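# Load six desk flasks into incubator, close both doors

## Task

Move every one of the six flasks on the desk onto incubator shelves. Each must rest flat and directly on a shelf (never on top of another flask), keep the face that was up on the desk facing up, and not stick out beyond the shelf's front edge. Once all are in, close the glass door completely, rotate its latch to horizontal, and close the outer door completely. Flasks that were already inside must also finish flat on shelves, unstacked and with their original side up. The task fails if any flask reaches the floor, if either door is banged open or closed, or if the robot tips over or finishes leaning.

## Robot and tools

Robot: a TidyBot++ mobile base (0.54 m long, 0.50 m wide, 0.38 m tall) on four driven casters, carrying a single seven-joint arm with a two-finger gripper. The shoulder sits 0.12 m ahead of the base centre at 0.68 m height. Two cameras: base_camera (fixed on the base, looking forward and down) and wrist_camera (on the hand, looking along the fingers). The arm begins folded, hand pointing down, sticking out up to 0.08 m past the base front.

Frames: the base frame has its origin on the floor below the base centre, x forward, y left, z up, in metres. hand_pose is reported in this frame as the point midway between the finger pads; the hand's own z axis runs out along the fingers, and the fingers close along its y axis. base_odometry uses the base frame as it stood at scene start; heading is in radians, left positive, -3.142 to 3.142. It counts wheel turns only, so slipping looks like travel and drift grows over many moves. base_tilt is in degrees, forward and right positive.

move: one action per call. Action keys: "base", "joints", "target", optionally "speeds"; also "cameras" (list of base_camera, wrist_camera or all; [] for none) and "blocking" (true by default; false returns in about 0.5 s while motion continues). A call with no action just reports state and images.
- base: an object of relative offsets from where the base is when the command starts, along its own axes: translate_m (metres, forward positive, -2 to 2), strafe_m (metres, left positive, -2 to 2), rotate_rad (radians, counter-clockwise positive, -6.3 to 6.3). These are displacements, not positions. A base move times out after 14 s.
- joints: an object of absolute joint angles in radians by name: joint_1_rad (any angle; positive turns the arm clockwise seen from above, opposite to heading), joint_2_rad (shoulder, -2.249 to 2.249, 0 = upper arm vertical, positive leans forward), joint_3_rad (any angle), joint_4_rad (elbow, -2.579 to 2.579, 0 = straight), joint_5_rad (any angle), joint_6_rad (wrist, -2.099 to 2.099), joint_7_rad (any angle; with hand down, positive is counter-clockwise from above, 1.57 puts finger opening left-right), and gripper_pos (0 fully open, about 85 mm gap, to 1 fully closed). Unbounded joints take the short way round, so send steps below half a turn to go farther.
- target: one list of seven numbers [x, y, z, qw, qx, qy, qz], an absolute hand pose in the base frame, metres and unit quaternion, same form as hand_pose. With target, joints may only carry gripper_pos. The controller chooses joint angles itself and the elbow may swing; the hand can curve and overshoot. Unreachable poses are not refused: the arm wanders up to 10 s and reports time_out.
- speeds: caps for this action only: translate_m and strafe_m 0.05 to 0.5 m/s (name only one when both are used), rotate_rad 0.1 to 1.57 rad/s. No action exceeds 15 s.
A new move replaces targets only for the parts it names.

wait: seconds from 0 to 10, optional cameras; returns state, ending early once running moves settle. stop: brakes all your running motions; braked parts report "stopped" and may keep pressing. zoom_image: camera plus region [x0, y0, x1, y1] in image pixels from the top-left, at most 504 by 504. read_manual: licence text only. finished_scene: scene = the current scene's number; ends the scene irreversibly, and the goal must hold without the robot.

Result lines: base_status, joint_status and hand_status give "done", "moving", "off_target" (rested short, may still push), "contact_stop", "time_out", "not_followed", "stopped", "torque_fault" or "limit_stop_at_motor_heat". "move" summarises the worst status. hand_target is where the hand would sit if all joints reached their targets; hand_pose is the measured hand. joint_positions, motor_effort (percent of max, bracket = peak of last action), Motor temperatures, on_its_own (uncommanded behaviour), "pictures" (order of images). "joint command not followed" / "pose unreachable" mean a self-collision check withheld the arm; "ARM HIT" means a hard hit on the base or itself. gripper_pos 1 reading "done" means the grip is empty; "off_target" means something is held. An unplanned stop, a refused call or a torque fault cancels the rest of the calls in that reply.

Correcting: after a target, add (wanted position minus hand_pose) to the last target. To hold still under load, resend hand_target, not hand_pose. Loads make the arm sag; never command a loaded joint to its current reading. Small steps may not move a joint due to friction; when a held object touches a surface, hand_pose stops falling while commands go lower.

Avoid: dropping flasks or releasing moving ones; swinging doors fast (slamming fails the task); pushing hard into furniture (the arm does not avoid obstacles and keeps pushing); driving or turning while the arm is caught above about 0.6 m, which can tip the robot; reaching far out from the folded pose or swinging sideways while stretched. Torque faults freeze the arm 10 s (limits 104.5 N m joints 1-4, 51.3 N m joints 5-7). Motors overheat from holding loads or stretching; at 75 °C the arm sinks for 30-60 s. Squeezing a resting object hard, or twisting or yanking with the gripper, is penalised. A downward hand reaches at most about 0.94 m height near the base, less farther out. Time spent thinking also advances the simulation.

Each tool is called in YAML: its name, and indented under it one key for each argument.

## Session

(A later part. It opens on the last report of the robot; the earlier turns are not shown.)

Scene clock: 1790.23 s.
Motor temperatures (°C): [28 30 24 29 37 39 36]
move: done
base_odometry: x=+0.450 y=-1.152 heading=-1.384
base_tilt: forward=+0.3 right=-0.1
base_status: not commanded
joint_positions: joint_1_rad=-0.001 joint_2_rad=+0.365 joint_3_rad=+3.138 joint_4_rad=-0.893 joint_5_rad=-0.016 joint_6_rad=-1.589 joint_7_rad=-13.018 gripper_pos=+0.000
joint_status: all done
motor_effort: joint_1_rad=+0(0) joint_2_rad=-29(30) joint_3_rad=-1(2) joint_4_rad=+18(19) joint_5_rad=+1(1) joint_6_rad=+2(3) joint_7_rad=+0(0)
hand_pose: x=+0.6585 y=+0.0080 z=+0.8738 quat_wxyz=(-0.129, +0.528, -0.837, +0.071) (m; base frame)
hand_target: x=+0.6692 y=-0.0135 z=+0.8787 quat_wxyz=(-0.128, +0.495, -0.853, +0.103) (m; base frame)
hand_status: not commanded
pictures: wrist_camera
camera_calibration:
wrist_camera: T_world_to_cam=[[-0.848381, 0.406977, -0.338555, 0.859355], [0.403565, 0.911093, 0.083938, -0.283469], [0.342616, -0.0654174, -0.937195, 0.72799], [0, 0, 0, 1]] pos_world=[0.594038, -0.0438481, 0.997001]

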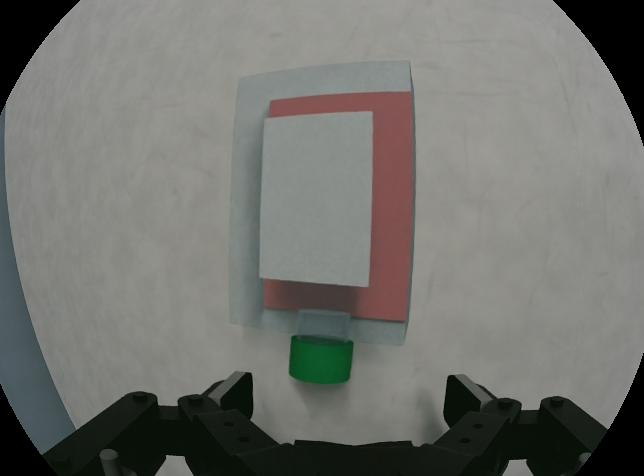

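move:
  base: {"translate_m": 0.004, "strafe_m": -0.012}
  joints: {"joint_2_rad": 0.395, "joint_6_rad": -1.565}
  cameras: ["wrist_camera"]

Scene clock: 1810.77 s.
Motor temperatures (°C): [28 30 24 29 37 39 36]
move: done
base_odometry: x=+0.439 y=-1.158 heading=-1.384
base_tilt: forward=+0.3 right=-0.1
base_status: done
joint_positions: joint_1_rad=+0.002 joint_2_rad=+0.389 joint_3_rad=+3.138 joint_4_rad=-0.893 joint_5_rad=-0.015 joint_6_rad=-1.589 joint_7_rad=-13.018 gripper_pos=+0.000
joint_status: all done
motor_effort: joint_1_rad=+0(4) joint_2_rad=-31(32) joint_3_rad=+0(2) joint_4_rad=+18(19) joint_5_rad=+1(1) joint_6_rad=+2(3) joint_7_rad=+0(1)
hand_pose: x=+0.6630 y=+0.0064 z=+0.8607 quat_wxyz=(-0.118, +0.527, -0.839, +0.064) (m; base frame)
hand_target: x=+0.6740 y=-0.0135 z=+0.8649 quat_wxyz=(-0.117, +0.496, -0.855, +0.097) (m; base frame)
hand_status: not commanded
pictures: wrist_camera
camera_calibration:
wrist_camera: T_world_to_cam=[[-0.855193, 0.409408, -0.317852, 0.846055], [0.408143, 0.909922, 0.0738948, -0.277117], [0.319473, -0.0665346, -0.945257, 0.736329], [0, 0, 0, 1]] pos_world=[0.601407, -0.0452344, 0.985417]

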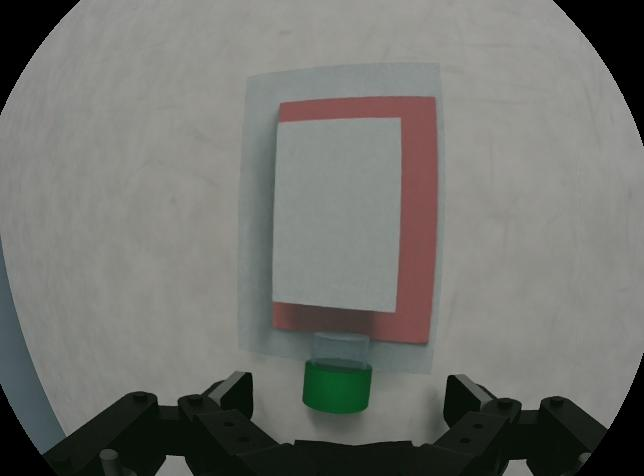

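move:
  joints: {"joint_2_rad": 0.415, "joint_6_rad": -1.565}
  cameras: ["wrist_camera"]

Scene clock: 1816.13 s.
Motor temperatures (°C): [28 30 24 29 37 39 36]
move: done
base_odometry: x=+0.439 y=-1.158 heading=-1.384
base_tilt: forward=+0.4 right=-0.1
base_status: not commanded
joint_positions: joint_1_rad=+0.002 joint_2_rad=+0.406 joint_3_rad=+3.138 joint_4_rad=-0.893 joint_5_rad=-0.015 joint_6_rad=-1.589 joint_7_rad=-13.018 gripper_pos=+0.000
joint_status: all done
motor_effort: joint_1_rad=+0(0) joint_2_rad=-31(32) joint_3_rad=-1(2) joint_4_rad=+19(19) joint_5_rad=+1(1) joint_6_rad=+2(2) joint_7_rad=+0(0)
hand_pose: x=+0.6660 y=+0.0064 z=+0.8513 quat_wxyz=(-0.111, +0.528, -0.840, +0.060) (m; base frame)
hand_target: x=+0.6775 y=-0.0135 z=+0.8538 quat_wxyz=(-0.109, +0.497, -0.856, +0.092) (m; base frame)
hand_status: not commanded
pictures: wrist_camera
camera_calibration:
wrist_camera: T_world_to_cam=[[-0.860493, 0.409461, -0.303138, 0.836677], [0.409402, 0.909898, 0.0669, -0.272545], [0.303218, -0.0665385, -0.950595, 0.741891], [0, 0, 0, 1]] pos_world=[0.60658, -0.0452341, 0.9771]

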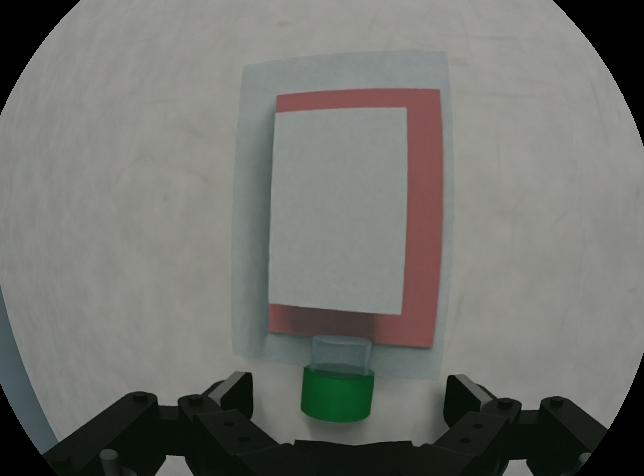

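move:
  base: {"translate_m": 0.006, "strafe_m": -0.001}
  speeds: {"translate_m": 0.1}
  cameras: ["wrist_camera"]

Scene clock: 1817.97 s.
Motor temperatures (°C): [28 30 24 29 37 39 36]
move: done
base_odometry: x=+0.439 y=-1.164 heading=-1.384
base_tilt: forward=+0.3 right=-0.1
base_status: done
joint_positions: joint_1_rad=+0.002 joint_2_rad=+0.412 joint_3_rad=+3.138 joint_4_rad=-0.893 joint_5_rad=-0.015 joint_6_rad=-1.589 joint_7_rad=-13.018 gripper_pos=+0.000
joint_status: not commanded
motor_effort: joint_1_rad=+0(4) joint_2_rad=-31(34) joint_3_rad=+0(1) joint_4_rad=+18(19) joint_5_rad=+1(2) joint_6_rad=+2(3) joint_7_rad=+0(0)
hand_pose: x=+0.6670 y=+0.0065 z=+0.8481 quat_wxyz=(-0.109, +0.528, -0.840, +0.058) (m; base frame)
hand_target: x=+0.6775 y=-0.0135 z=+0.8538 quat_wxyz=(-0.109, +0.497, -0.856, +0.092) (m; base frame)
hand_status: not commanded
pictures: wrist_camera
camera_calibration:
wrist_camera: T_world_to_cam=[[-0.86232, 0.409287, -0.298142, 0.833455], [0.409587, 0.909983, 0.0645663, -0.27097], [0.29773, -0.0664381, -0.952335, 0.743692], [0, 0, 0, 1]] pos_world=[0.608271, -0.0451351, 0.974228]

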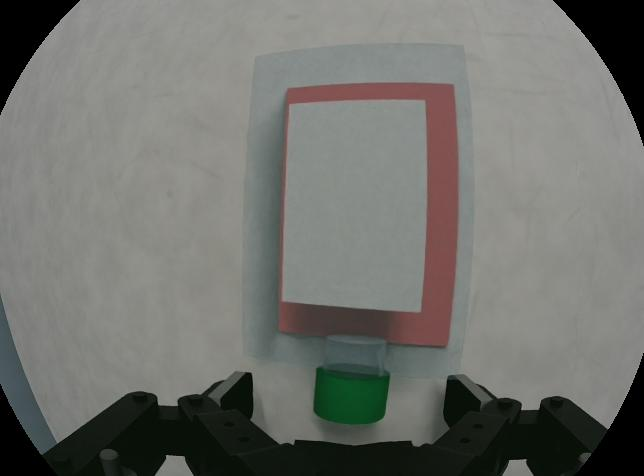

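move:
  joints: {"gripper_pos": 0.8}
  cameras: ["wrist_camera"]

Scene clock: 1821.57 s.
Motor temperatures (°C): [28 30 24 29 37 39 36]
move: off_target
base_odometry: x=+0.439 y=-1.164 heading=-1.384
base_tilt: forward=+0.3 right=-0.1
base_status: not commanded
joint_positions: joint_1_rad=+0.002 joint_2_rad=+0.412 joint_3_rad=+3.138 joint_4_rad=-0.890 joint_5_rad=-0.015 joint_6_rad=-1.589 joint_7_rad=-13.018 gripper_pos=+0.688
joint_status: gripper_pos off_target (ended at +0.688, target +0.800)
motor_effort: joint_1_rad=+0(1) joint_2_rad=-30(32) joint_3_rad=-1(2) joint_4_rad=+18(19) joint_5_rad=+1(1) joint_6_rad=+2(3) joint_7_rad=+0(1)
hand_pose: x=+0.6676 y=+0.0065 z=+0.8489 quat_wxyz=(-0.110, +0.528, -0.840, +0.059) (m; base frame)
hand_target: x=+0.6775 y=-0.0135 z=+0.8538 quat_wxyz=(-0.109, +0.497, -0.856, +0.092) (m; base frame)
hand_status: not commanded
pictures: wrist_camera
camera_calibration:
wrist_camera: T_world_to_cam=[[-0.861576, 0.409457, -0.300054, 0.835342], [0.409634, 0.9099, 0.0654345, -0.272019], [0.299812, -0.0665357, -0.951675, 0.742344], [0, 0, 0, 1]] pos_world=[0.608575, -0.0451342, 0.974917]

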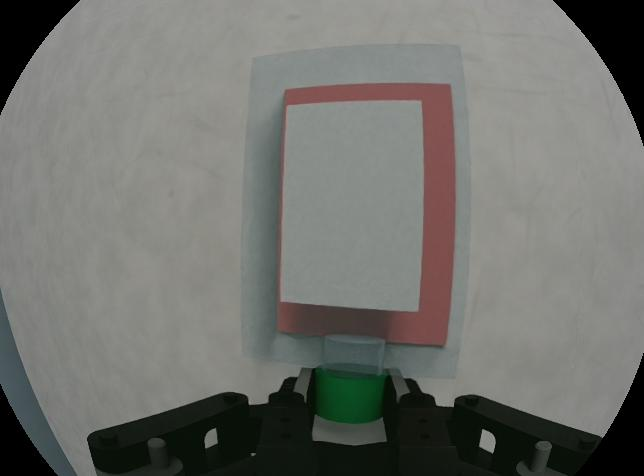

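move:
  joints: {"joint_2_rad": 0.30}
  cameras: ["wrist_camera"]

move:
  base: {"translate_m": -0.25}
  speeds: {"translate_m": 0.25}
  cameras: []

move:
  joints: {"joint_2_rad": 0.34, "joint_4_rad": -0.81, "joint_5_rad": -0.25, "joint_6_rad": -2.05, "joint_7_rad": -11.02}
  cameras: ["wrist_camera"]

Scene clock: 1839.23 s.
Motor temperatures (°C): [28 30 24 29 37 39 36]
move: done
base_odometry: x=+0.439 y=-1.164 heading=-1.384
base_tilt: forward=+0.3 right=-0.2
base_status: not commanded
joint_positions: joint_1_rad=+0.002 joint_2_rad=+0.318 joint_3_rad=+3.138 joint_4_rad=-0.890 joint_5_rad=-0.015 joint_6_rad=-1.589 joint_7_rad=-13.018 gripper_pos=+0.688
joint_status: all done
motor_effort: joint_1_rad=+0(0) joint_2_rad=-28(35) joint_3_rad=+0(1) joint_4_rad=+18(20) joint_5_rad=+1(1) joint_6_rad=+3(3) joint_7_rad=+0(1)
hand_pose: x=+0.6493 y=+0.0065 z=+0.9001 quat_wxyz=(-0.149, +0.524, -0.834, +0.084) (m; base frame)
hand_target: x=+0.6541 y=-0.0135 z=+0.9167 quat_wxyz=(-0.158, +0.491, -0.848, +0.120) (m; base frame)
hand_status: not commanded
pictures: wrist_camera
camera_calibration:
wrist_camera: T_world_to_cam=[[-0.829271, 0.409416, -0.38038, 0.8863], [0.401592, 0.909911, 0.103853, -0.297234], [0.388631, -0.0666349, -0.918981, 0.709446], [0, 0, 0, 1]] pos_world=[0.578637, -0.0451344, 1.01997]

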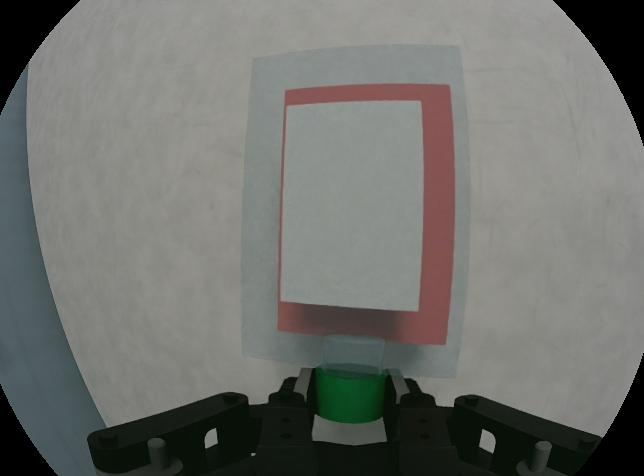

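Scene clock: 1841.13 s.
Motor temperatures (°C): [28 30 24 29 37 39 36]
move: done
base_odometry: x=+0.392 y=-0.918 heading=-1.384
base_tilt: forward=+0.3 right=-0.1
base_status: done
joint_positions: joint_1_rad=+0.002 joint_2_rad=+0.314 joint_3_rad=+3.138 joint_4_rad=-0.890 joint_5_rad=-0.015 joint_6_rad=-1.589 joint_7_rad=-13.018 gripper_pos=+0.688
joint_status: not commanded
motor_effort: joint_1_rad=+0(3) joint_2_rad=-28(32) joint_3_rad=+0(2) joint_4_rad=+19(20) joint_5_rad=+1(1) joint_6_rad=+3(4) joint_7_rad=+0(1)
hand_pose: x=+0.6486 y=+0.0066 z=+0.9018 quat_wxyz=(-0.151, +0.524, -0.834, +0.085) (m; base frame)
hand_target: x=+0.6541 y=-0.0135 z=+0.9167 quat_wxyz=(-0.158, +0.491, -0.848, +0.120) (m; base frame)
hand_status: not commanded
pictures: none
No camera images: "cameras" was empty.

Scene clock: 1843.67 s.
Motor temperatures (°C): [28 30 24 29 37 39 36]
move: done
base_odometry: x=+0.392 y=-0.918 heading=-1.384
base_tilt: forward=+0.3 right=-0.2
base_status: not commanded
joint_positions: joint_1_rad=+0.002 joint_2_rad=+0.329 joint_3_rad=+3.138 joint_4_rad=-0.833 joint_5_rad=-0.167 joint_6_rad=-1.995 joint_7_rad=-11.081 gripper_pos=+0.688
joint_status: all done
motor_effort: joint_1_rad=+0(1) joint_2_rad=-27(30) joint_3_rad=-1(2) joint_4_rad=+16(19) joint_5_rad=-1(2) joint_6_rad=+0(4) joint_7_rad=+0(1)
hand_pose: x=+0.5371 y=+0.0487 z=+0.8974 quat_wxyz=(-0.076, +0.997, -0.008, -0.011) (m; base frame)
hand_target: x=+0.5244 y=+0.0702 z=+0.9041 quat_wxyz=(-0.112, +0.992, +0.043, -0.030) (m; base frame)
hand_status: not commanded
pictures: wrist_camera
camera_calibration:
wrist_camera: T_world_to_cam=[[0.00937394, -0.971712, -0.235981, 0.262245], [-0.999451, -0.0016083, -0.0330789, 0.629461], [0.0317636, 0.236162, -0.971194, 0.977071], [0, 0, 0, 1]] pos_world=[0.595622, 0.0250921, 1.03163]

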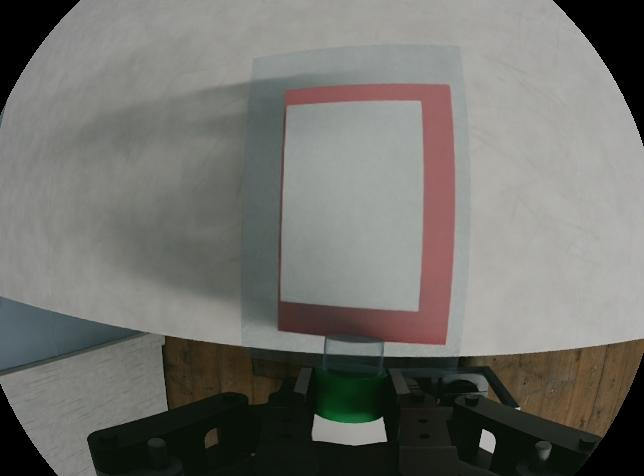

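move:
  base: {"translate_m": 0.15}
  speeds: {"translate_m": 0.25}
  joints: {"joint_2_rad": 0.39, "joint_4_rad": -0.81, "joint_5_rad": -0.315, "joint_6_rad": -2.04, "joint_7_rad": -11.0}
  cameras: ["wrist_camera"]

Scene clock: 1848.30 s.
Motor temperatures (°C): [28 30 24 29 37 39 36]
move: done
base_odometry: x=+0.420 y=-1.066 heading=-1.384
base_tilt: forward=+0.3 right=-0.1
base_status: done
joint_positions: joint_1_rad=+0.002 joint_2_rad=+0.397 joint_3_rad=+3.138 joint_4_rad=-0.829 joint_5_rad=-0.236 joint_6_rad=-1.997 joint_7_rad=-11.061 gripper_pos=+0.688
joint_status: all done
motor_effort: joint_1_rad=+0(2) joint_2_rad=-29(33) joint_3_rad=+0(2) joint_4_rad=+16(17) joint_5_rad=-1(2) joint_6_rad=+0(1) joint_7_rad=+0(1)
hand_pose: x=+0.5495 y=+0.0679 z=+0.8736 quat_wxyz=(-0.108, +0.993, +0.012, -0.044) (m; base frame)
hand_target: x=+0.5362 y=+0.0878 z=+0.8880 quat_wxyz=(-0.143, +0.986, +0.063, -0.049) (m; base frame)
hand_status: not commanded
pictures: wrist_camera
camera_calibration:
wrist_camera: T_world_to_cam=[[0.0361489, -0.953163, -0.300288, 0.31541], [-0.998551, -0.0464375, 0.0271939, 0.591035], [-0.0398648, 0.29887, -0.953461, 0.968735], [0, 0, 0, 1]] pos_world=[0.617395, 0.0385574, 1.00229]

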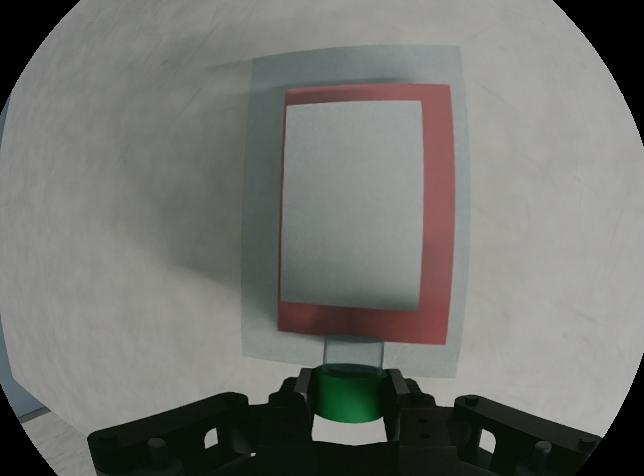

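move:
  joints: {"joint_2_rad": 0.425, "joint_6_rad": -2.02}
  cameras: []

move:
  joints: {"joint_2_rad": 0.445}
  cameras: ["wrist_camera"]

Scene clock: 1852.73 s.
Motor temperatures (°C): [28 30 24 29 37 39 36]
move: done
base_odometry: x=+0.420 y=-1.066 heading=-1.384
base_tilt: forward=+0.3 right=-0.1
base_status: not commanded
joint_positions: joint_1_rad=+0.002 joint_2_rad=+0.422 joint_3_rad=+3.138 joint_4_rad=-0.828 joint_5_rad=-0.236 joint_6_rad=-1.997 joint_7_rad=-11.061 gripper_pos=+0.688
joint_status: all done
motor_effort: joint_1_rad=+0(1) joint_2_rad=-30(32) joint_3_rad=-2(2) joint_4_rad=+16(17) joint_5_rad=-1(2) joint_6_rad=-1(2) joint_7_rad=+0(1)
hand_pose: x=+0.5543 y=+0.0679 z=+0.8626 quat_wxyz=(-0.108, +0.992, +0.011, -0.056) (m; base frame)
hand_target: x=+0.5493 y=+0.0887 z=+0.8726 quat_wxyz=(-0.145, +0.986, +0.059, -0.056) (m; base frame)
hand_status: not commanded
pictures: none
No camera images: "cameras" was empty.

Scene clock: 1853.43 s.
Motor temperatures (°C): [28 30 24 29 37 39 36]
move: done
base_odometry: x=+0.420 y=-1.066 heading=-1.384
base_tilt: forward=+0.3 right=-0.2
base_status: not commanded
joint_positions: joint_1_rad=+0.002 joint_2_rad=+0.440 joint_3_rad=+3.138 joint_4_rad=-0.828 joint_5_rad=-0.236 joint_6_rad=-1.997 joint_7_rad=-11.061 gripper_pos=+0.688
joint_status: all done
motor_effort: joint_1_rad=+0(0) joint_2_rad=-30(32) joint_3_rad=-1(2) joint_4_rad=+16(17) joint_5_rad=-2(2) joint_6_rad=-1(1) joint_7_rad=+0(1)
hand_pose: x=+0.5574 y=+0.0679 z=+0.8551 quat_wxyz=(-0.109, +0.992, +0.010, -0.065) (m; base frame)
hand_target: x=+0.5531 y=+0.0887 z=+0.8640 quat_wxyz=(-0.146, +0.985, +0.057, -0.066) (m; base frame)
hand_status: not commanded
pictures: wrist_camera
camera_calibration:
wrist_camera: T_world_to_cam=[[0.0233542, -0.953129, -0.30166, 0.317766], [-0.996489, -0.0464598, 0.0696477, 0.562], [-0.0803983, 0.298974, -0.950868, 0.971738], [0, 0, 0, 1]] pos_world=[0.630732, 0.0384575, 0.98071]

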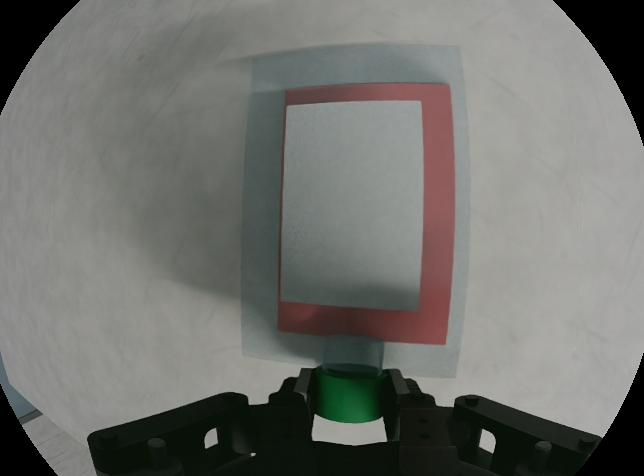

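move:
  joints: {"joint_2_rad": 0.458}
  cameras: ["wrist_camera"]

Scene clock: 1854.93 s.
Motor temperatures (°C): [28 30 24 29 37 39 36]
move: done
base_odometry: x=+0.420 y=-1.066 heading=-1.384
base_tilt: forward=+0.2 right=-0.2
base_status: not commanded
joint_positions: joint_1_rad=+0.002 joint_2_rad=+0.446 joint_3_rad=+3.138 joint_4_rad=-0.826 joint_5_rad=-0.236 joint_6_rad=-1.997 joint_7_rad=-11.061 gripper_pos=+0.688
joint_status: all done
motor_effort: joint_1_rad=+0(0) joint_2_rad=-30(31) joint_3_rad=-2(2) joint_4_rad=+15(16) joint_5_rad=-1(2) joint_6_rad=-1(1) joint_7_rad=+0(1)
hand_pose: x=+0.5589 y=+0.0679 z=+0.8526 quat_wxyz=(-0.109, +0.992, +0.010, -0.067) (m; base frame)
hand_target: x=+0.5554 y=+0.0887 z=+0.8583 quat_wxyz=(-0.146, +0.985, +0.056, -0.073) (m; base frame)
hand_status: not commanded
pictures: wrist_camera
camera_calibration:
wrist_camera: T_world_to_cam=[[0.0219669, -0.953125, -0.301778, 0.317868], [-0.996139, -0.0465275, 0.0744401, 0.559276], [-0.0849918, 0.298978, -0.950468, 0.971753], [0, 0, 0, 1]] pos_world=[0.632725, 0.0384575, 0.977912]

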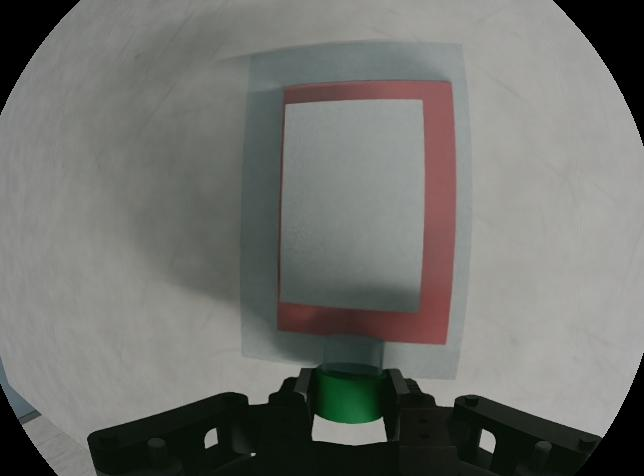

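move:
  joints: {"joint_2_rad": 0.472}
  cameras: []

move:
  joints: {"gripper_pos": 0.3}
  cameras: ["wrist_camera"]

Scene clock: 1856.93 s.
Motor temperatures (°C): [28 30 24 29 37 39 36]
move: done
base_odometry: x=+0.420 y=-1.066 heading=-1.384
base_tilt: forward=+0.2 right=-0.2
base_status: not commanded
joint_positions: joint_1_rad=+0.002 joint_2_rad=+0.452 joint_3_rad=+3.138 joint_4_rad=-0.823 joint_5_rad=-0.236 joint_6_rad=-1.997 joint_7_rad=-11.061 gripper_pos=+0.688
joint_status: all done
motor_effort: joint_1_rad=+0(0) joint_2_rad=-28(29) joint_3_rad=-2(2) joint_4_rad=+15(15) joint_5_rad=-1(2) joint_6_rad=-1(2) joint_7_rad=+0(0)
hand_pose: x=+0.5605 y=+0.0679 z=+0.8510 quat_wxyz=(-0.109, +0.992, +0.010, -0.068) (m; base frame)
hand_target: x=+0.5578 y=+0.0887 z=+0.8522 quat_wxyz=(-0.146, +0.984, +0.055, -0.080) (m; base frame)
hand_status: not commanded
pictures: none
No camera images: "cameras" was empty.

Scene clock: 1857.77 s.
Motor temperatures (°C): [28 30 24 29 37 39 36]
move: done
base_odometry: x=+0.420 y=-1.066 heading=-1.384
base_tilt: forward=+0.3 right=-0.1
base_status: not commanded
joint_positions: joint_1_rad=+0.002 joint_2_rad=+0.462 joint_3_rad=+3.138 joint_4_rad=-0.823 joint_5_rad=-0.236 joint_6_rad=-1.997 joint_7_rad=-11.061 gripper_pos=+0.300
joint_status: all done
motor_effort: joint_1_rad=+0(0) joint_2_rad=-31(32) joint_3_rad=-1(2) joint_4_rad=+16(16) joint_5_rad=-2(2) joint_6_rad=-1(2) joint_7_rad=+0(0)
hand_pose: x=+0.5622 y=+0.0679 z=+0.8465 quat_wxyz=(-0.109, +0.991, +0.009, -0.073) (m; base frame)
hand_target: x=+0.5578 y=+0.0887 z=+0.8522 quat_wxyz=(-0.146, +0.984, +0.055, -0.080) (m; base frame)
hand_status: not commanded
pictures: wrist_camera
camera_calibration:
wrist_camera: T_world_to_cam=[[0.0184503, -0.953075, -0.302173, 0.318339], [-0.995106, -0.0468482, 0.0870026, 0.55183], [-0.0970762, 0.299089, -0.949275, 0.971937], [0, 0, 0, 1]] pos_world=[0.637608, 0.0385576, 0.970818]

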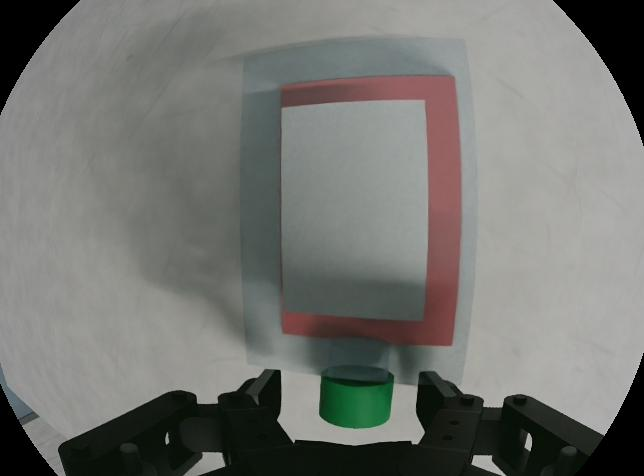

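move:
  joints: {"joint_2_rad": 0.28, "gripper_pos": 0.0}
  cameras: []

move:
  base: {"translate_m": -0.22}
  joints: {"joint_2_rad": -0.16, "joint_4_rad": -2.04, "joint_5_rad": 0.05, "joint_6_rad": 0.04, "joint_7_rad": -10.95}
  cameras: ["wrist_camera"]

Scene clock: 1861.80 s.
Motor temperatures (°C): [28 30 24 29 37 39 36]
move: done
base_odometry: x=+0.420 y=-1.066 heading=-1.384
base_tilt: forward=+0.3 right=-0.1
base_status: not commanded
joint_positions: joint_1_rad=+0.002 joint_2_rad=+0.286 joint_3_rad=+3.138 joint_4_rad=-0.821 joint_5_rad=-0.236 joint_6_rad=-1.997 joint_7_rad=-11.061 gripper_pos=+0.000
joint_status: all done
motor_effort: joint_1_rad=+0(1) joint_2_rad=-25(34) joint_3_rad=-1(2) joint_4_rad=+16(17) joint_5_rad=-1(2) joint_6_rad=+0(1) joint_7_rad=+0(0)
hand_pose: x=+0.5269 y=+0.0680 z=+0.9222 quat_wxyz=(-0.107, +0.994, +0.019, +0.015) (m; base frame)
hand_target: x=+0.5172 y=+0.0887 z=+0.9328 quat_wxyz=(-0.140, +0.988, +0.069, +0.015) (m; base frame)
hand_status: not commanded
pictures: none
No camera images: "cameras" was empty.

Scene clock: 1864.90 s.
Motor temperatures (°C): [28 30 24 29 37 39 36]
move: done
base_odometry: x=+0.379 y=-0.850 heading=-1.384
base_tilt: forward=+0.3 right=-0.1
base_status: done
joint_positions: joint_1_rad=+0.002 joint_2_rad=-0.135 joint_3_rad=+3.138 joint_4_rad=-2.028 joint_5_rad=-0.033 joint_6_rad=-0.019 joint_7_rad=-11.012 gripper_pos=+0.000
joint_status: all done
motor_effort: joint_1_rad=+0(3) joint_2_rad=-15(29) joint_3_rad=+1(2) joint_4_rad=+22(23) joint_5_rad=+0(3) joint_6_rad=+8(8) joint_7_rad=+0(1)
hand_pose: x=+0.6539 y=+0.0025 z=+0.8953 quat_wxyz=(-0.015, +0.817, -0.019, +0.577) (m; base frame)
hand_target: x=+0.6515 y=+0.0029 z=+0.9187 quat_wxyz=(+0.028, +0.795, +0.039, +0.605) (m; base frame)
hand_status: not commanded
pictures: wrist_camera
camera_calibration:
wrist_camera: T_world_to_cam=[[0.0752717, -0.996011, -0.047913, 0.00425004], [-0.283742, 0.0246692, -0.958583, 1.10655], [0.955942, 0.0857491, -0.280753, -0.23985], [0, 0, 0, 1]] pos_world=[0.542938, -0.00249778, 0.993587]

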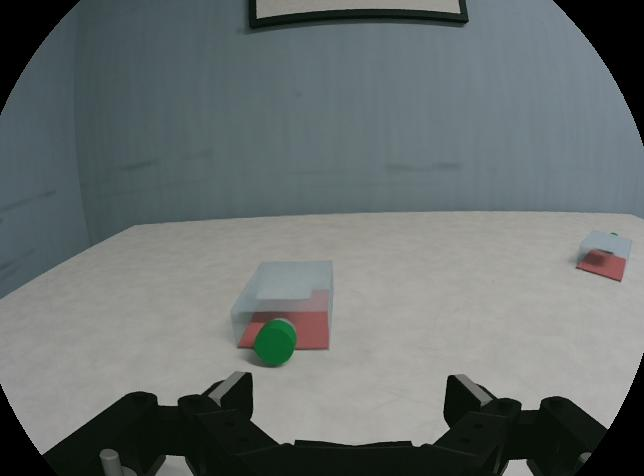

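move:
  base: {"translate_m": 0.09, "strafe_m": 0.058}
  joints: {"joint_2_rad": -0.14, "joint_5_rad": 0.1, "joint_7_rad": -10.945}
  cameras: ["wrist_camera"]

Scene clock: 1872.20 s.
Motor temperatures (°C): [28 30 24 29 37 39 36]
move: done
base_odometry: x=+0.453 y=-0.927 heading=-1.384
base_tilt: forward=+0.4 right=-0.2
base_status: done
joint_positions: joint_1_rad=+0.002 joint_2_rad=-0.130 joint_3_rad=+3.138 joint_4_rad=-2.030 joint_5_rad=+0.024 joint_6_rad=-0.013 joint_7_rad=-11.006 gripper_pos=+0.000
joint_status: all done
motor_effort: joint_1_rad=+0(2) joint_2_rad=-15(19) joint_3_rad=+0(2) joint_4_rad=+21(22) joint_5_rad=+1(1) joint_6_rad=+8(8) joint_7_rad=+0(1)
hand_pose: x=+0.6550 y=+0.0023 z=+0.8929 quat_wxyz=(+0.003, +0.817, +0.006, +0.576) (m; base frame)
hand_target: x=+0.6561 y=+0.0035 z=+0.9079 quat_wxyz=(+0.043, +0.799, +0.062, +0.596) (m; base frame)
hand_status: not commanded
pictures: wrist_camera
camera_calibration:
wrist_camera: T_world_to_cam=[[0.0955004, -0.995367, 0.0111299, -0.0620421], [-0.284847, -0.0380397, -0.957818, 1.10484], [0.953804, 0.0883016, -0.287161, -0.234345], [0, 0, 0, 1]] pos_world=[0.544155, 0.000966172, 0.991633]

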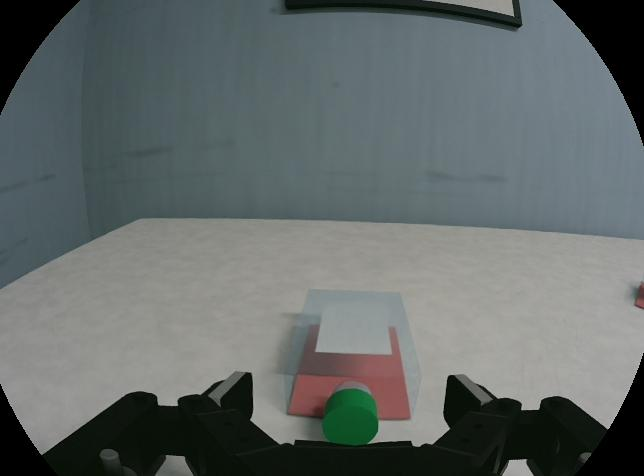

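move:
  joints: {"joint_2_rad": -0.065, "joint_4_rad": -2.045, "joint_5_rad": 0.09, "joint_6_rad": 0.02}
  cameras: ["wrist_camera"]

Scene clock: 1875.93 s.
Motor temperatures (°C): [28 30 24 29 37 39 36]
move: done
base_odometry: x=+0.453 y=-0.927 heading=-1.384
base_tilt: forward=+0.3 right=-0.1
base_status: not commanded
joint_positions: joint_1_rad=+0.001 joint_2_rad=-0.072 joint_3_rad=+3.138 joint_4_rad=-2.036 joint_5_rad=+0.024 joint_6_rad=-0.013 joint_7_rad=-11.006 gripper_pos=+0.000
joint_status: all done
motor_effort: joint_1_rad=+0(0) joint_2_rad=-17(19) joint_3_rad=+0(1) joint_4_rad=+21(22) joint_5_rad=+0(1) joint_6_rad=+8(9) joint_7_rad=+0(1)
hand_pose: x=+0.6649 y=+0.0023 z=+0.8579 quat_wxyz=(+0.003, +0.835, +0.006, +0.550) (m; base frame)
hand_target: x=+0.6680 y=+0.0028 z=+0.8584 quat_wxyz=(+0.038, +0.828, +0.060, +0.556) (m; base frame)
hand_status: not commanded
pictures: wrist_camera
camera_calibration:
wrist_camera: T_world_to_cam=[[0.0959751, -0.995372, 0.00487185, -0.057548], [-0.345817, -0.037933, -0.937535, 1.09728], [0.933381, 0.0882953, -0.347857, -0.188286], [0, 0, 0, 1]] pos_world=[0.560725, 0.000966213, 0.963523]

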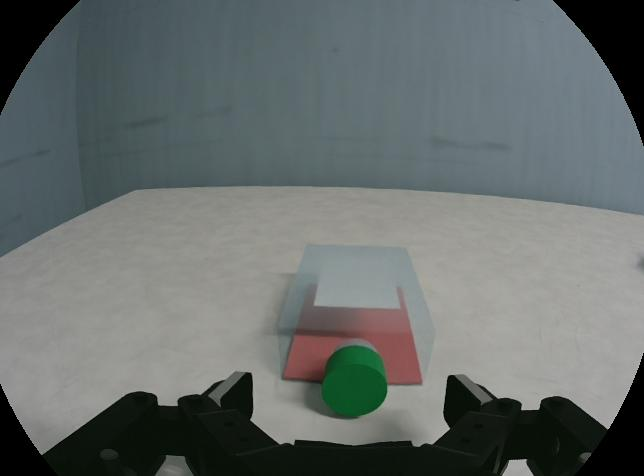

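move:
  base: {"translate_m": 0.01, "strafe_m": -0.0035}
  joints: {"joint_2_rad": -0.04, "joint_5_rad": 0.06, "joint_6_rad": 0.01}
  cameras: ["wrist_camera"]

Scene clock: 1879.67 s.
Motor temperatures (°C): [28 30 24 29 37 39 36]
move: done
base_odometry: x=+0.451 y=-0.938 heading=-1.384
base_tilt: forward=+0.3 right=-0.2
base_status: done
joint_positions: joint_1_rad=+0.002 joint_2_rad=-0.046 joint_3_rad=+3.138 joint_4_rad=-2.039 joint_5_rad=+0.024 joint_6_rad=-0.013 joint_7_rad=-11.006 gripper_pos=+0.000
joint_status: all done
motor_effort: joint_1_rad=+0(1) joint_2_rad=-18(19) joint_3_rad=+0(1) joint_4_rad=+21(22) joint_5_rad=+0(1) joint_6_rad=+7(8) joint_7_rad=+0(0)
hand_pose: x=+0.6686 y=+0.0023 z=+0.8423 quat_wxyz=(+0.003, +0.843, +0.006, +0.538) (m; base frame)
hand_target: x=+0.6710 y=+0.0024 z=+0.8418 quat_wxyz=(+0.029, +0.839, +0.047, +0.542) (m; base frame)
hand_status: not commanded
pictures: wrist_camera
camera_calibration:
wrist_camera: T_world_to_cam=[[0.0960788, -0.995371, 0.00215331, -0.0557014], [-0.372215, -0.0379344, -0.927371, 1.09299], [0.92316, 0.0882992, -0.374137, -0.168152], [0, 0, 0, 1]] pos_world=[0.567411, 0.000866213, 0.95082]

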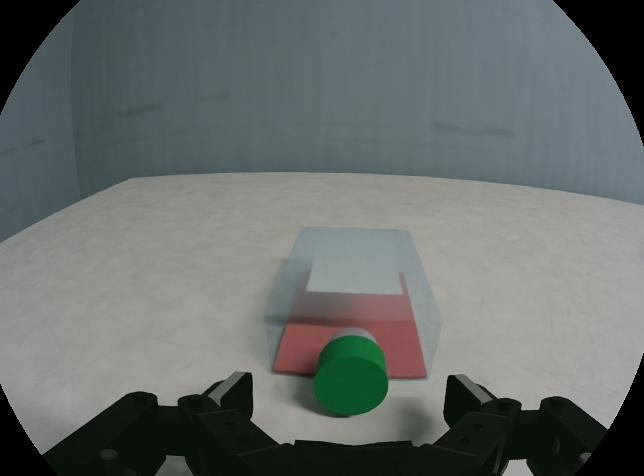

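move:
  base: {"translate_m": 0.016, "strafe_m": -0.002}
  joints: {"joint_2_rad": -0.048}
  speeds: {"translate_m": 0.1}
  cameras: ["wrist_camera"]

Scene clock: 1882.80 s.
Motor temperatures (°C): [28 30 24 29 37 39 36]
move: done
base_odometry: x=+0.452 y=-0.954 heading=-1.383
base_tilt: forward=+0.3 right=-0.2
base_status: done
joint_positions: joint_1_rad=+0.002 joint_2_rad=-0.042 joint_3_rad=+3.138 joint_4_rad=-2.040 joint_5_rad=+0.024 joint_6_rad=-0.013 joint_7_rad=-11.006 gripper_pos=+0.000
joint_status: all done
motor_effort: joint_1_rad=+0(1) joint_2_rad=-18(21) joint_3_rad=+0(1) joint_4_rad=+21(22) joint_5_rad=+0(1) joint_6_rad=+7(8) joint_7_rad=+0(1)
hand_pose: x=+0.6691 y=+0.0023 z=+0.8398 quat_wxyz=(+0.003, +0.844, +0.006, +0.536) (m; base frame)
hand_target: x=+0.6697 y=+0.0024 z=+0.8462 quat_wxyz=(+0.030, +0.837, +0.047, +0.545) (m; base frame)
hand_status: not commanded
pictures: wrist_camera
camera_calibration:
wrist_camera: T_world_to_cam=[[0.096088, -0.995371, 0.00171777, -0.0553848], [-0.376427, -0.0379358, -0.925669, 1.0922], [0.92145, 0.0882991, -0.37833, -0.164908], [0, 0, 0, 1]] pos_world=[0.568409, 0.000866213, 0.948719]

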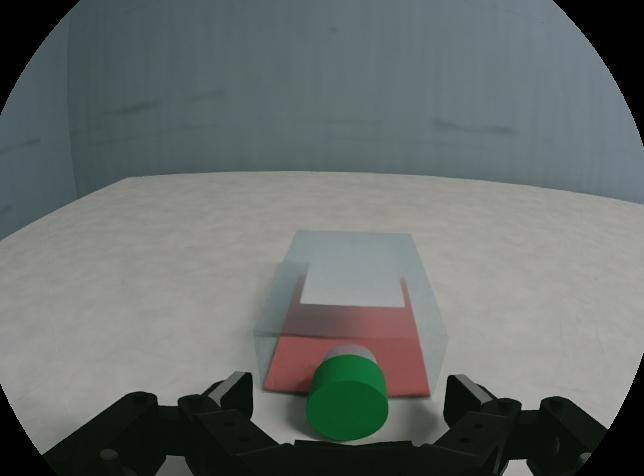

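move:
  base: {"translate_m": 0.003, "strafe_m": 0.001}
  joints: {"joint_2_rad": -0.068}
  speeds: {"translate_m": 0.1}
  cameras: ["wrist_camera"]

move:
  joints: {"gripper_pos": 0.84}
  cameras: ["wrist_camera"]

Scene clock: 1886.10 s.
Motor temperatures (°C): [28 30 24 29 37 39 36]
move: done
base_odometry: x=+0.454 y=-0.957 heading=-1.384
base_tilt: forward=+0.3 right=-0.2
base_status: done
joint_positions: joint_1_rad=+0.002 joint_2_rad=-0.046 joint_3_rad=+3.138 joint_4_rad=-2.040 joint_5_rad=+0.024 joint_6_rad=-0.013 joint_7_rad=-11.006 gripper_pos=+0.000
joint_status: all done
motor_effort: joint_1_rad=+0(1) joint_2_rad=-17(21) joint_3_rad=+1(2) joint_4_rad=+21(22) joint_5_rad=+0(1) joint_6_rad=+7(8) joint_7_rad=+0(0)
hand_pose: x=+0.6684 y=+0.0023 z=+0.8420 quat_wxyz=(+0.003, +0.843, +0.006, +0.538) (m; base frame)
hand_target: x=+0.6663 y=+0.0024 z=+0.8572 quat_wxyz=(+0.030, +0.831, +0.047, +0.553) (m; base frame)
hand_status: not commanded
pictures: wrist_camera
camera_calibration:
wrist_camera: T_world_to_cam=[[0.0960801, -0.995371, 0.00210223, -0.0556435], [-0.372716, -0.0379353, -0.92717, 1.09286], [0.922958, 0.0882991, -0.374635, -0.167545], [0, 0, 0, 1]] pos_world=[0.567311, 0.000866213, 0.95062]

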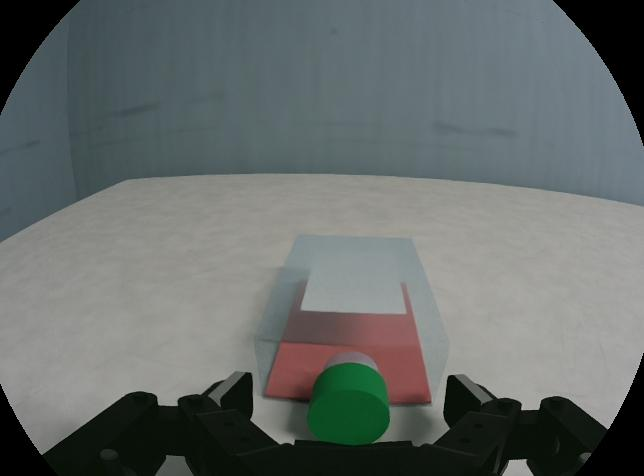

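Scene clock: 1887.10 s.
Motor temperatures (°C): [28 30 24 29 37 39 36]
move: off_target
base_odometry: x=+0.454 y=-0.957 heading=-1.384
base_tilt: forward=+0.2 right=-0.1
base_status: not commanded
joint_positions: joint_1_rad=+0.001 joint_2_rad=-0.047 joint_3_rad=+3.138 joint_4_rad=-2.040 joint_5_rad=+0.024 joint_6_rad=-0.013 joint_7_rad=-11.006 gripper_pos=+0.681
joint_status: gripper_pos off_target (ended at +0.681, target +0.840)
motor_effort: joint_1_rad=+0(0) joint_2_rad=-17(18) joint_3_rad=-1(1) joint_4_rad=+21(21) joint_5_rad=+0(1) joint_6_rad=+8(8) joint_7_rad=+0(0)
hand_pose: x=+0.6683 y=+0.0023 z=+0.8423 quat_wxyz=(+0.003, +0.843, +0.006, +0.538) (m; base frame)
hand_target: x=+0.6663 y=+0.0024 z=+0.8572 quat_wxyz=(+0.030, +0.831, +0.047, +0.553) (m; base frame)
hand_status: not commanded
pictures: wrist_camera
camera_calibration:
wrist_camera: T_world_to_cam=[[0.0961677, -0.995363, 0.00210763, -0.0555801], [-0.372298, -0.0379334, -0.927338, 1.0929], [0.923118, 0.0883953, -0.374219, -0.167781], [0, 0, 0, 1]] pos_world=[0.567112, 0.000966241, 0.95082]

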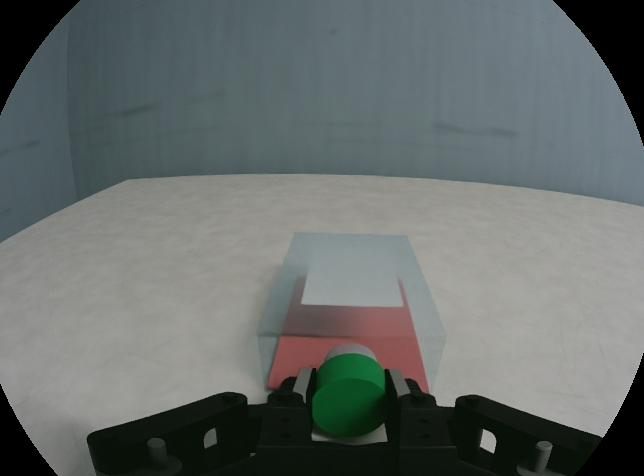

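move:
  joints: {"joint_2_rad": -0.18}
  cameras: []

move:
  base: {"translate_m": -0.4}
  cameras: ["wrist_camera"]

move:
  base: {"translate_m": -0.973, "strafe_m": -0.874}
  cameras: []

move:
  base: {"rotate_rad": -1.57}
  speeds: {"rotate_rad": 1.0}
  cameras: ["wrist_camera"]

Scene clock: 1891.63 s.
Motor temperatures (°C): [28 30 24 29 37 39 36]
move: done
base_odometry: x=+0.454 y=-0.957 heading=-1.384
base_tilt: forward=+0.2 right=-0.2
base_status: not commanded
joint_positions: joint_1_rad=+0.002 joint_2_rad=-0.162 joint_3_rad=+3.138 joint_4_rad=-2.043 joint_5_rad=+0.024 joint_6_rad=-0.013 joint_7_rad=-11.006 gripper_pos=+0.681
joint_status: all done
motor_effort: joint_1_rad=+0(1) joint_2_rad=-15(20) joint_3_rad=+0(1) joint_4_rad=+22(23) joint_5_rad=+0(1) joint_6_rad=+9(9) joint_7_rad=+0(0)
hand_pose: x=+0.6456 y=+0.0023 z=+0.9023 quat_wxyz=(+0.004, +0.812, +0.006, +0.584) (m; base frame)
hand_target: x=+0.6433 y=+0.0024 z=+0.9173 quat_wxyz=(+0.033, +0.799, +0.045, +0.599) (m; base frame)
hand_status: not commanded
pictures: none
No camera images: "cameras" was empty.

Scene clock: 1893.93 s.
Motor temperatures (°C): [28 30 24 29 37 39 36]
move: done
base_odometry: x=+0.380 y=-0.564 heading=-1.384
base_tilt: forward=+0.3 right=-0.1
base_status: done
joint_positions: joint_1_rad=+0.001 joint_2_rad=-0.171 joint_3_rad=+3.138 joint_4_rad=-2.045 joint_5_rad=+0.024 joint_6_rad=-0.013 joint_7_rad=-11.006 gripper_pos=+0.681
joint_status: not commanded
motor_effort: joint_1_rad=+0(1) joint_2_rad=-14(18) joint_3_rad=+0(3) joint_4_rad=+22(23) joint_5_rad=+1(1) joint_6_rad=+9(9) joint_7_rad=+0(0)
hand_pose: x=+0.6434 y=+0.0023 z=+0.9059 quat_wxyz=(+0.004, +0.810, +0.006, +0.587) (m; base frame)
hand_target: x=+0.6433 y=+0.0024 z=+0.9173 quat_wxyz=(+0.033, +0.799, +0.045, +0.599) (m; base frame)
hand_status: not commanded
pictures: wrist_camera
camera_calibration:
wrist_camera: T_world_to_cam=[[0.0951936, -0.995364, 0.0137164, -0.0632362], [-0.259645, -0.038129, -0.964951, 1.1042], [0.961001, 0.0882957, -0.262071, -0.24698], [0, 0, 0, 1]] pos_world=[0.530068, 0.000966134, 1.00164]

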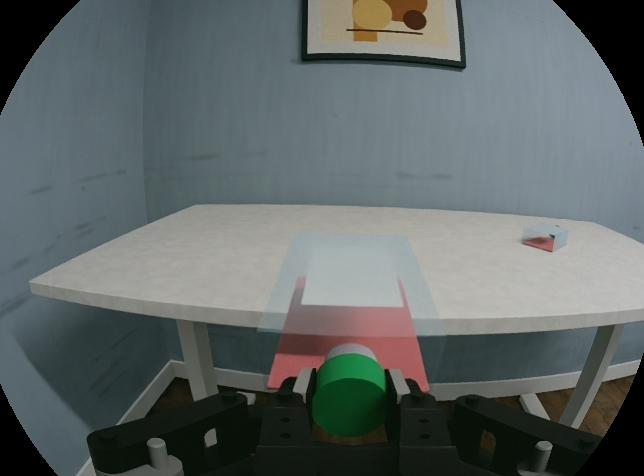

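Scene clock: 1897.40 s.
Motor temperatures (°C): [28 30 24 29 37 39 36]
move: done
base_odometry: x=-0.660 y=+0.231 heading=-1.385
base_tilt: forward=+0.3 right=-0.1
base_status: done
joint_positions: joint_1_rad=+0.001 joint_2_rad=-0.171 joint_3_rad=+3.138 joint_4_rad=-2.045 joint_5_rad=+0.024 joint_6_rad=-0.013 joint_7_rad=-11.006 gripper_pos=+0.681
joint_status: not commanded
motor_effort: joint_1_rad=+0(2) joint_2_rad=-15(17) joint_3_rad=+0(2) joint_4_rad=+22(23) joint_5_rad=+0(1) joint_6_rad=+9(9) joint_7_rad=+0(1)
hand_pose: x=+0.6434 y=+0.0023 z=+0.9059 quat_wxyz=(+0.004, +0.810, +0.006, +0.587) (m; base frame)
hand_target: x=+0.6433 y=+0.0024 z=+0.9173 quat_wxyz=(+0.033, +0.799, +0.045, +0.599) (m; base frame)
hand_status: not commanded
pictures: none
No camera images: "cameras" was empty.

Scene clock: 1900.00 s.
Motor temperatures (°C): [28 30 24 29 37 39 36]
move: done
base_odometry: x=-0.660 y=+0.231 heading=-2.954
base_tilt: forward=+0.3 right=-0.1
base_status: done
joint_positions: joint_1_rad=+0.000 joint_2_rad=-0.171 joint_3_rad=+3.138 joint_4_rad=-2.045 joint_5_rad=+0.024 joint_6_rad=-0.013 joint_7_rad=-11.006 gripper_pos=+0.681
joint_status: not commanded
motor_effort: joint_1_rad=+0(3) joint_2_rad=-14(17) joint_3_rad=+0(3) joint_4_rad=+23(23) joint_5_rad=+0(1) joint_6_rad=+9(9) joint_7_rad=+0(0)
hand_pose: x=+0.6434 y=+0.0029 z=+0.9059 quat_wxyz=(+0.003, +0.810, +0.006, +0.587) (m; base frame)
hand_target: x=+0.6433 y=+0.0024 z=+0.9173 quat_wxyz=(+0.033, +0.799, +0.045, +0.599) (m; base frame)
hand_status: not commanded
pictures: wrist_camera
camera_calibration:
wrist_camera: T_world_to_cam=[[0.0962468, -0.995263, 0.0137409, -0.0634215], [-0.259724, -0.0384385, -0.964918, 1.10422], [0.960875, 0.0893014, -0.262193, -0.246834], [0, 0, 0, 1]] pos_world=[0.530074, 0.0013663, 1.00164]

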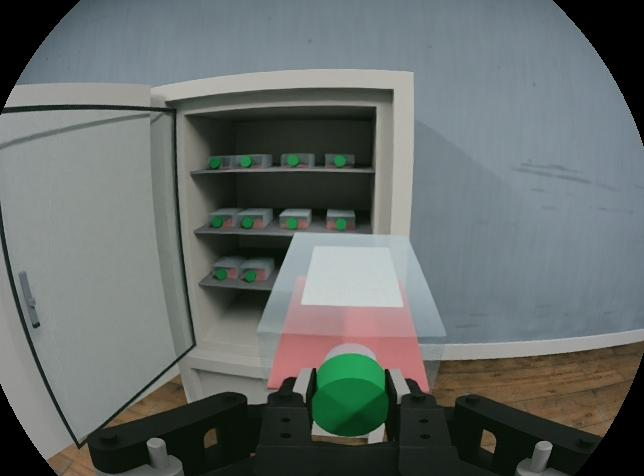

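move:
  base: {"translate_m": 0.5, "strafe_m": 0.04}
  joints: {"joint_2_rad": 0.37, "joint_4_rad": -2.29, "joint_6_rad": 0.72}
  cameras: ["wrist_camera"]

Scene clock: 1913.53 s.
Motor temperatures (°C): [28 30 24 29 37 39 36]
move: done
base_odometry: x=-1.144 y=+0.098 heading=-2.955
base_tilt: forward=+0.3 right=-0.2
base_status: done
joint_positions: joint_1_rad=+0.000 joint_2_rad=+0.374 joint_3_rad=+3.138 joint_4_rad=-2.281 joint_5_rad=+0.024 joint_6_rad=+0.658 joint_7_rad=-11.006 gripper_pos=+0.681
joint_status: all done
motor_effort: joint_1_rad=+0(1) joint_2_rad=-25(29) joint_3_rad=-1(2) joint_4_rad=+14(23) joint_5_rad=+0(1) joint_6_rad=+8(10) joint_7_rad=+0(1)
hand_pose: x=+0.7032 y=+0.0074 z=+0.6672 quat_wxyz=(-0.005, +0.840, +0.008, +0.542) (m; base frame)
hand_target: x=+0.7067 y=+0.0145 z=+0.6830 quat_wxyz=(+0.010, +0.823, +0.051, +0.565) (m; base frame)
hand_status: not commanded
pictures: wrist_camera
camera_calibration:
wrist_camera: T_world_to_cam=[[0.108283, -0.994081, -0.00876828, -0.0547403], [-0.363352, -0.0313661, -0.931124, 0.940001], [0.925338, 0.104011, -0.364598, -0.274071], [0, 0, 0, 1]] pos_world=[0.601087, 0.00357417, 0.774852]

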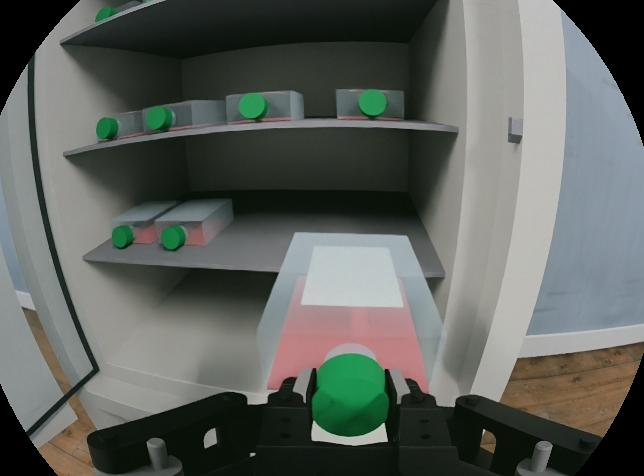

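zoom_image:
  camera: "wrist_camera"
  region: [340, 120, 480, 300]

zoom_image:
  camera: "wrist_camera"
  region: [60, 120, 260, 300]

Scaled by 2.800.

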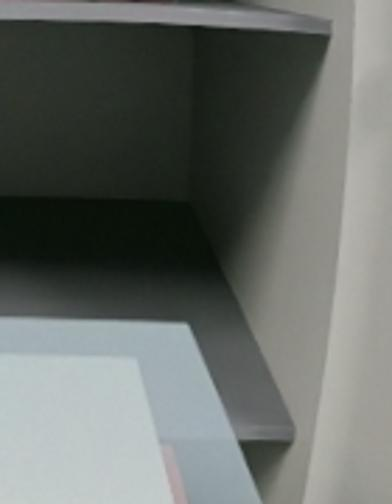

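Scaled by 2.520.

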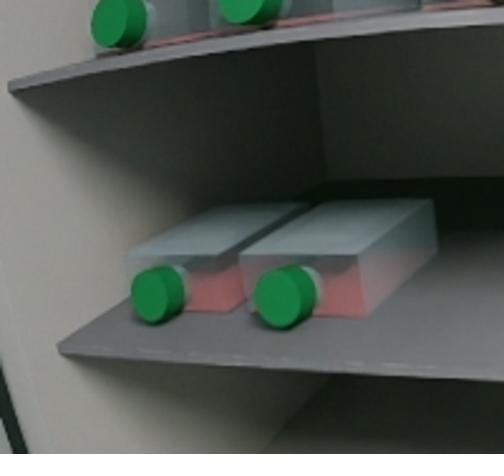

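move:
  base: {"translate_m": 0.16, "strafe_m": -0.012}
  speeds: {"translate_m": 0.15}
  cameras: ["wrist_camera"]

Scene clock: 1934.60 s.
Motor temperatures (°C): [28 30 24 29 37 39 36]
move: done
base_odometry: x=-1.303 y=+0.080 heading=-2.954
base_tilt: forward=+0.3 right=-0.2
base_status: done
joint_positions: joint_1_rad=+0.000 joint_2_rad=+0.374 joint_3_rad=+3.138 joint_4_rad=-2.286 joint_5_rad=+0.024 joint_6_rad=+0.661 joint_7_rad=-11.006 gripper_pos=+0.681
joint_status: not commanded
motor_effort: joint_1_rad=+0(1) joint_2_rad=-26(28) joint_3_rad=-1(2) joint_4_rad=+14(16) joint_5_rad=+0(1) joint_6_rad=+8(9) joint_7_rad=+0(1)
hand_pose: x=+0.7013 y=+0.0074 z=+0.6655 quat_wxyz=(-0.005, +0.841, +0.008, +0.541) (m; base frame)
hand_target: x=+0.7067 y=+0.0145 z=+0.6830 quat_wxyz=(+0.010, +0.823, +0.051, +0.565) (m; base frame)
hand_status: not commanded
pictures: wrist_camera
camera_calibration:
wrist_camera: T_world_to_cam=[[0.108308, -0.994075, -0.00920956, -0.0542538], [-0.365966, -0.0312564, -0.930103, 0.938799], [0.924304, 0.104108, -0.367183, -0.270519], [0, 0, 0, 1]] pos_world=[0.599486, 0.00357425, 0.77335]

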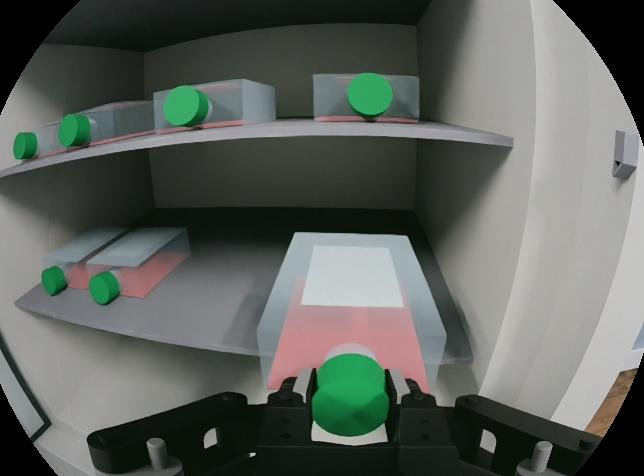

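move:
  base: {"translate_m": 0.09, "strafe_m": -0.004, "rotate_rad": -0.012}
  speeds: {"translate_m": 0.1}
  cameras: ["wrist_camera"]

Scene clock: 1950.53 s.
Motor temperatures (°C): [28 30 24 29 37 39 36]
move: done
base_odometry: x=-1.392 y=+0.067 heading=-2.968
base_tilt: forward=+0.4 right=-0.2
base_status: done
joint_positions: joint_1_rad=+0.000 joint_2_rad=+0.375 joint_3_rad=+3.138 joint_4_rad=-2.288 joint_5_rad=+0.024 joint_6_rad=+0.662 joint_7_rad=-11.006 gripper_pos=+0.681
joint_status: not commanded
motor_effort: joint_1_rad=+0(3) joint_2_rad=-26(28) joint_3_rad=-1(3) joint_4_rad=+14(15) joint_5_rad=+0(1) joint_6_rad=+8(9) joint_7_rad=+0(0)
hand_pose: x=+0.7006 y=+0.0077 z=+0.6647 quat_wxyz=(-0.005, +0.842, +0.008, +0.540) (m; base frame)
hand_target: x=+0.7067 y=+0.0145 z=+0.6830 quat_wxyz=(+0.010, +0.823, +0.051, +0.565) (m; base frame)
hand_status: not commanded
pictures: wrist_camera
camera_calibration:
wrist_camera: T_world_to_cam=[[0.108734, -0.994027, -0.00934536, -0.0541581], [-0.367443, -0.0314549, -0.929514, 0.938402], [0.923668, 0.104504, -0.368669, -0.268808], [0, 0, 0, 1]] pos_world=[0.598988, 0.00377431, 0.77265]

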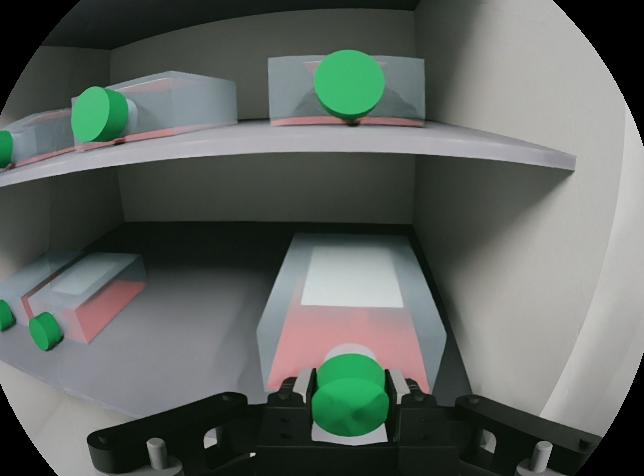

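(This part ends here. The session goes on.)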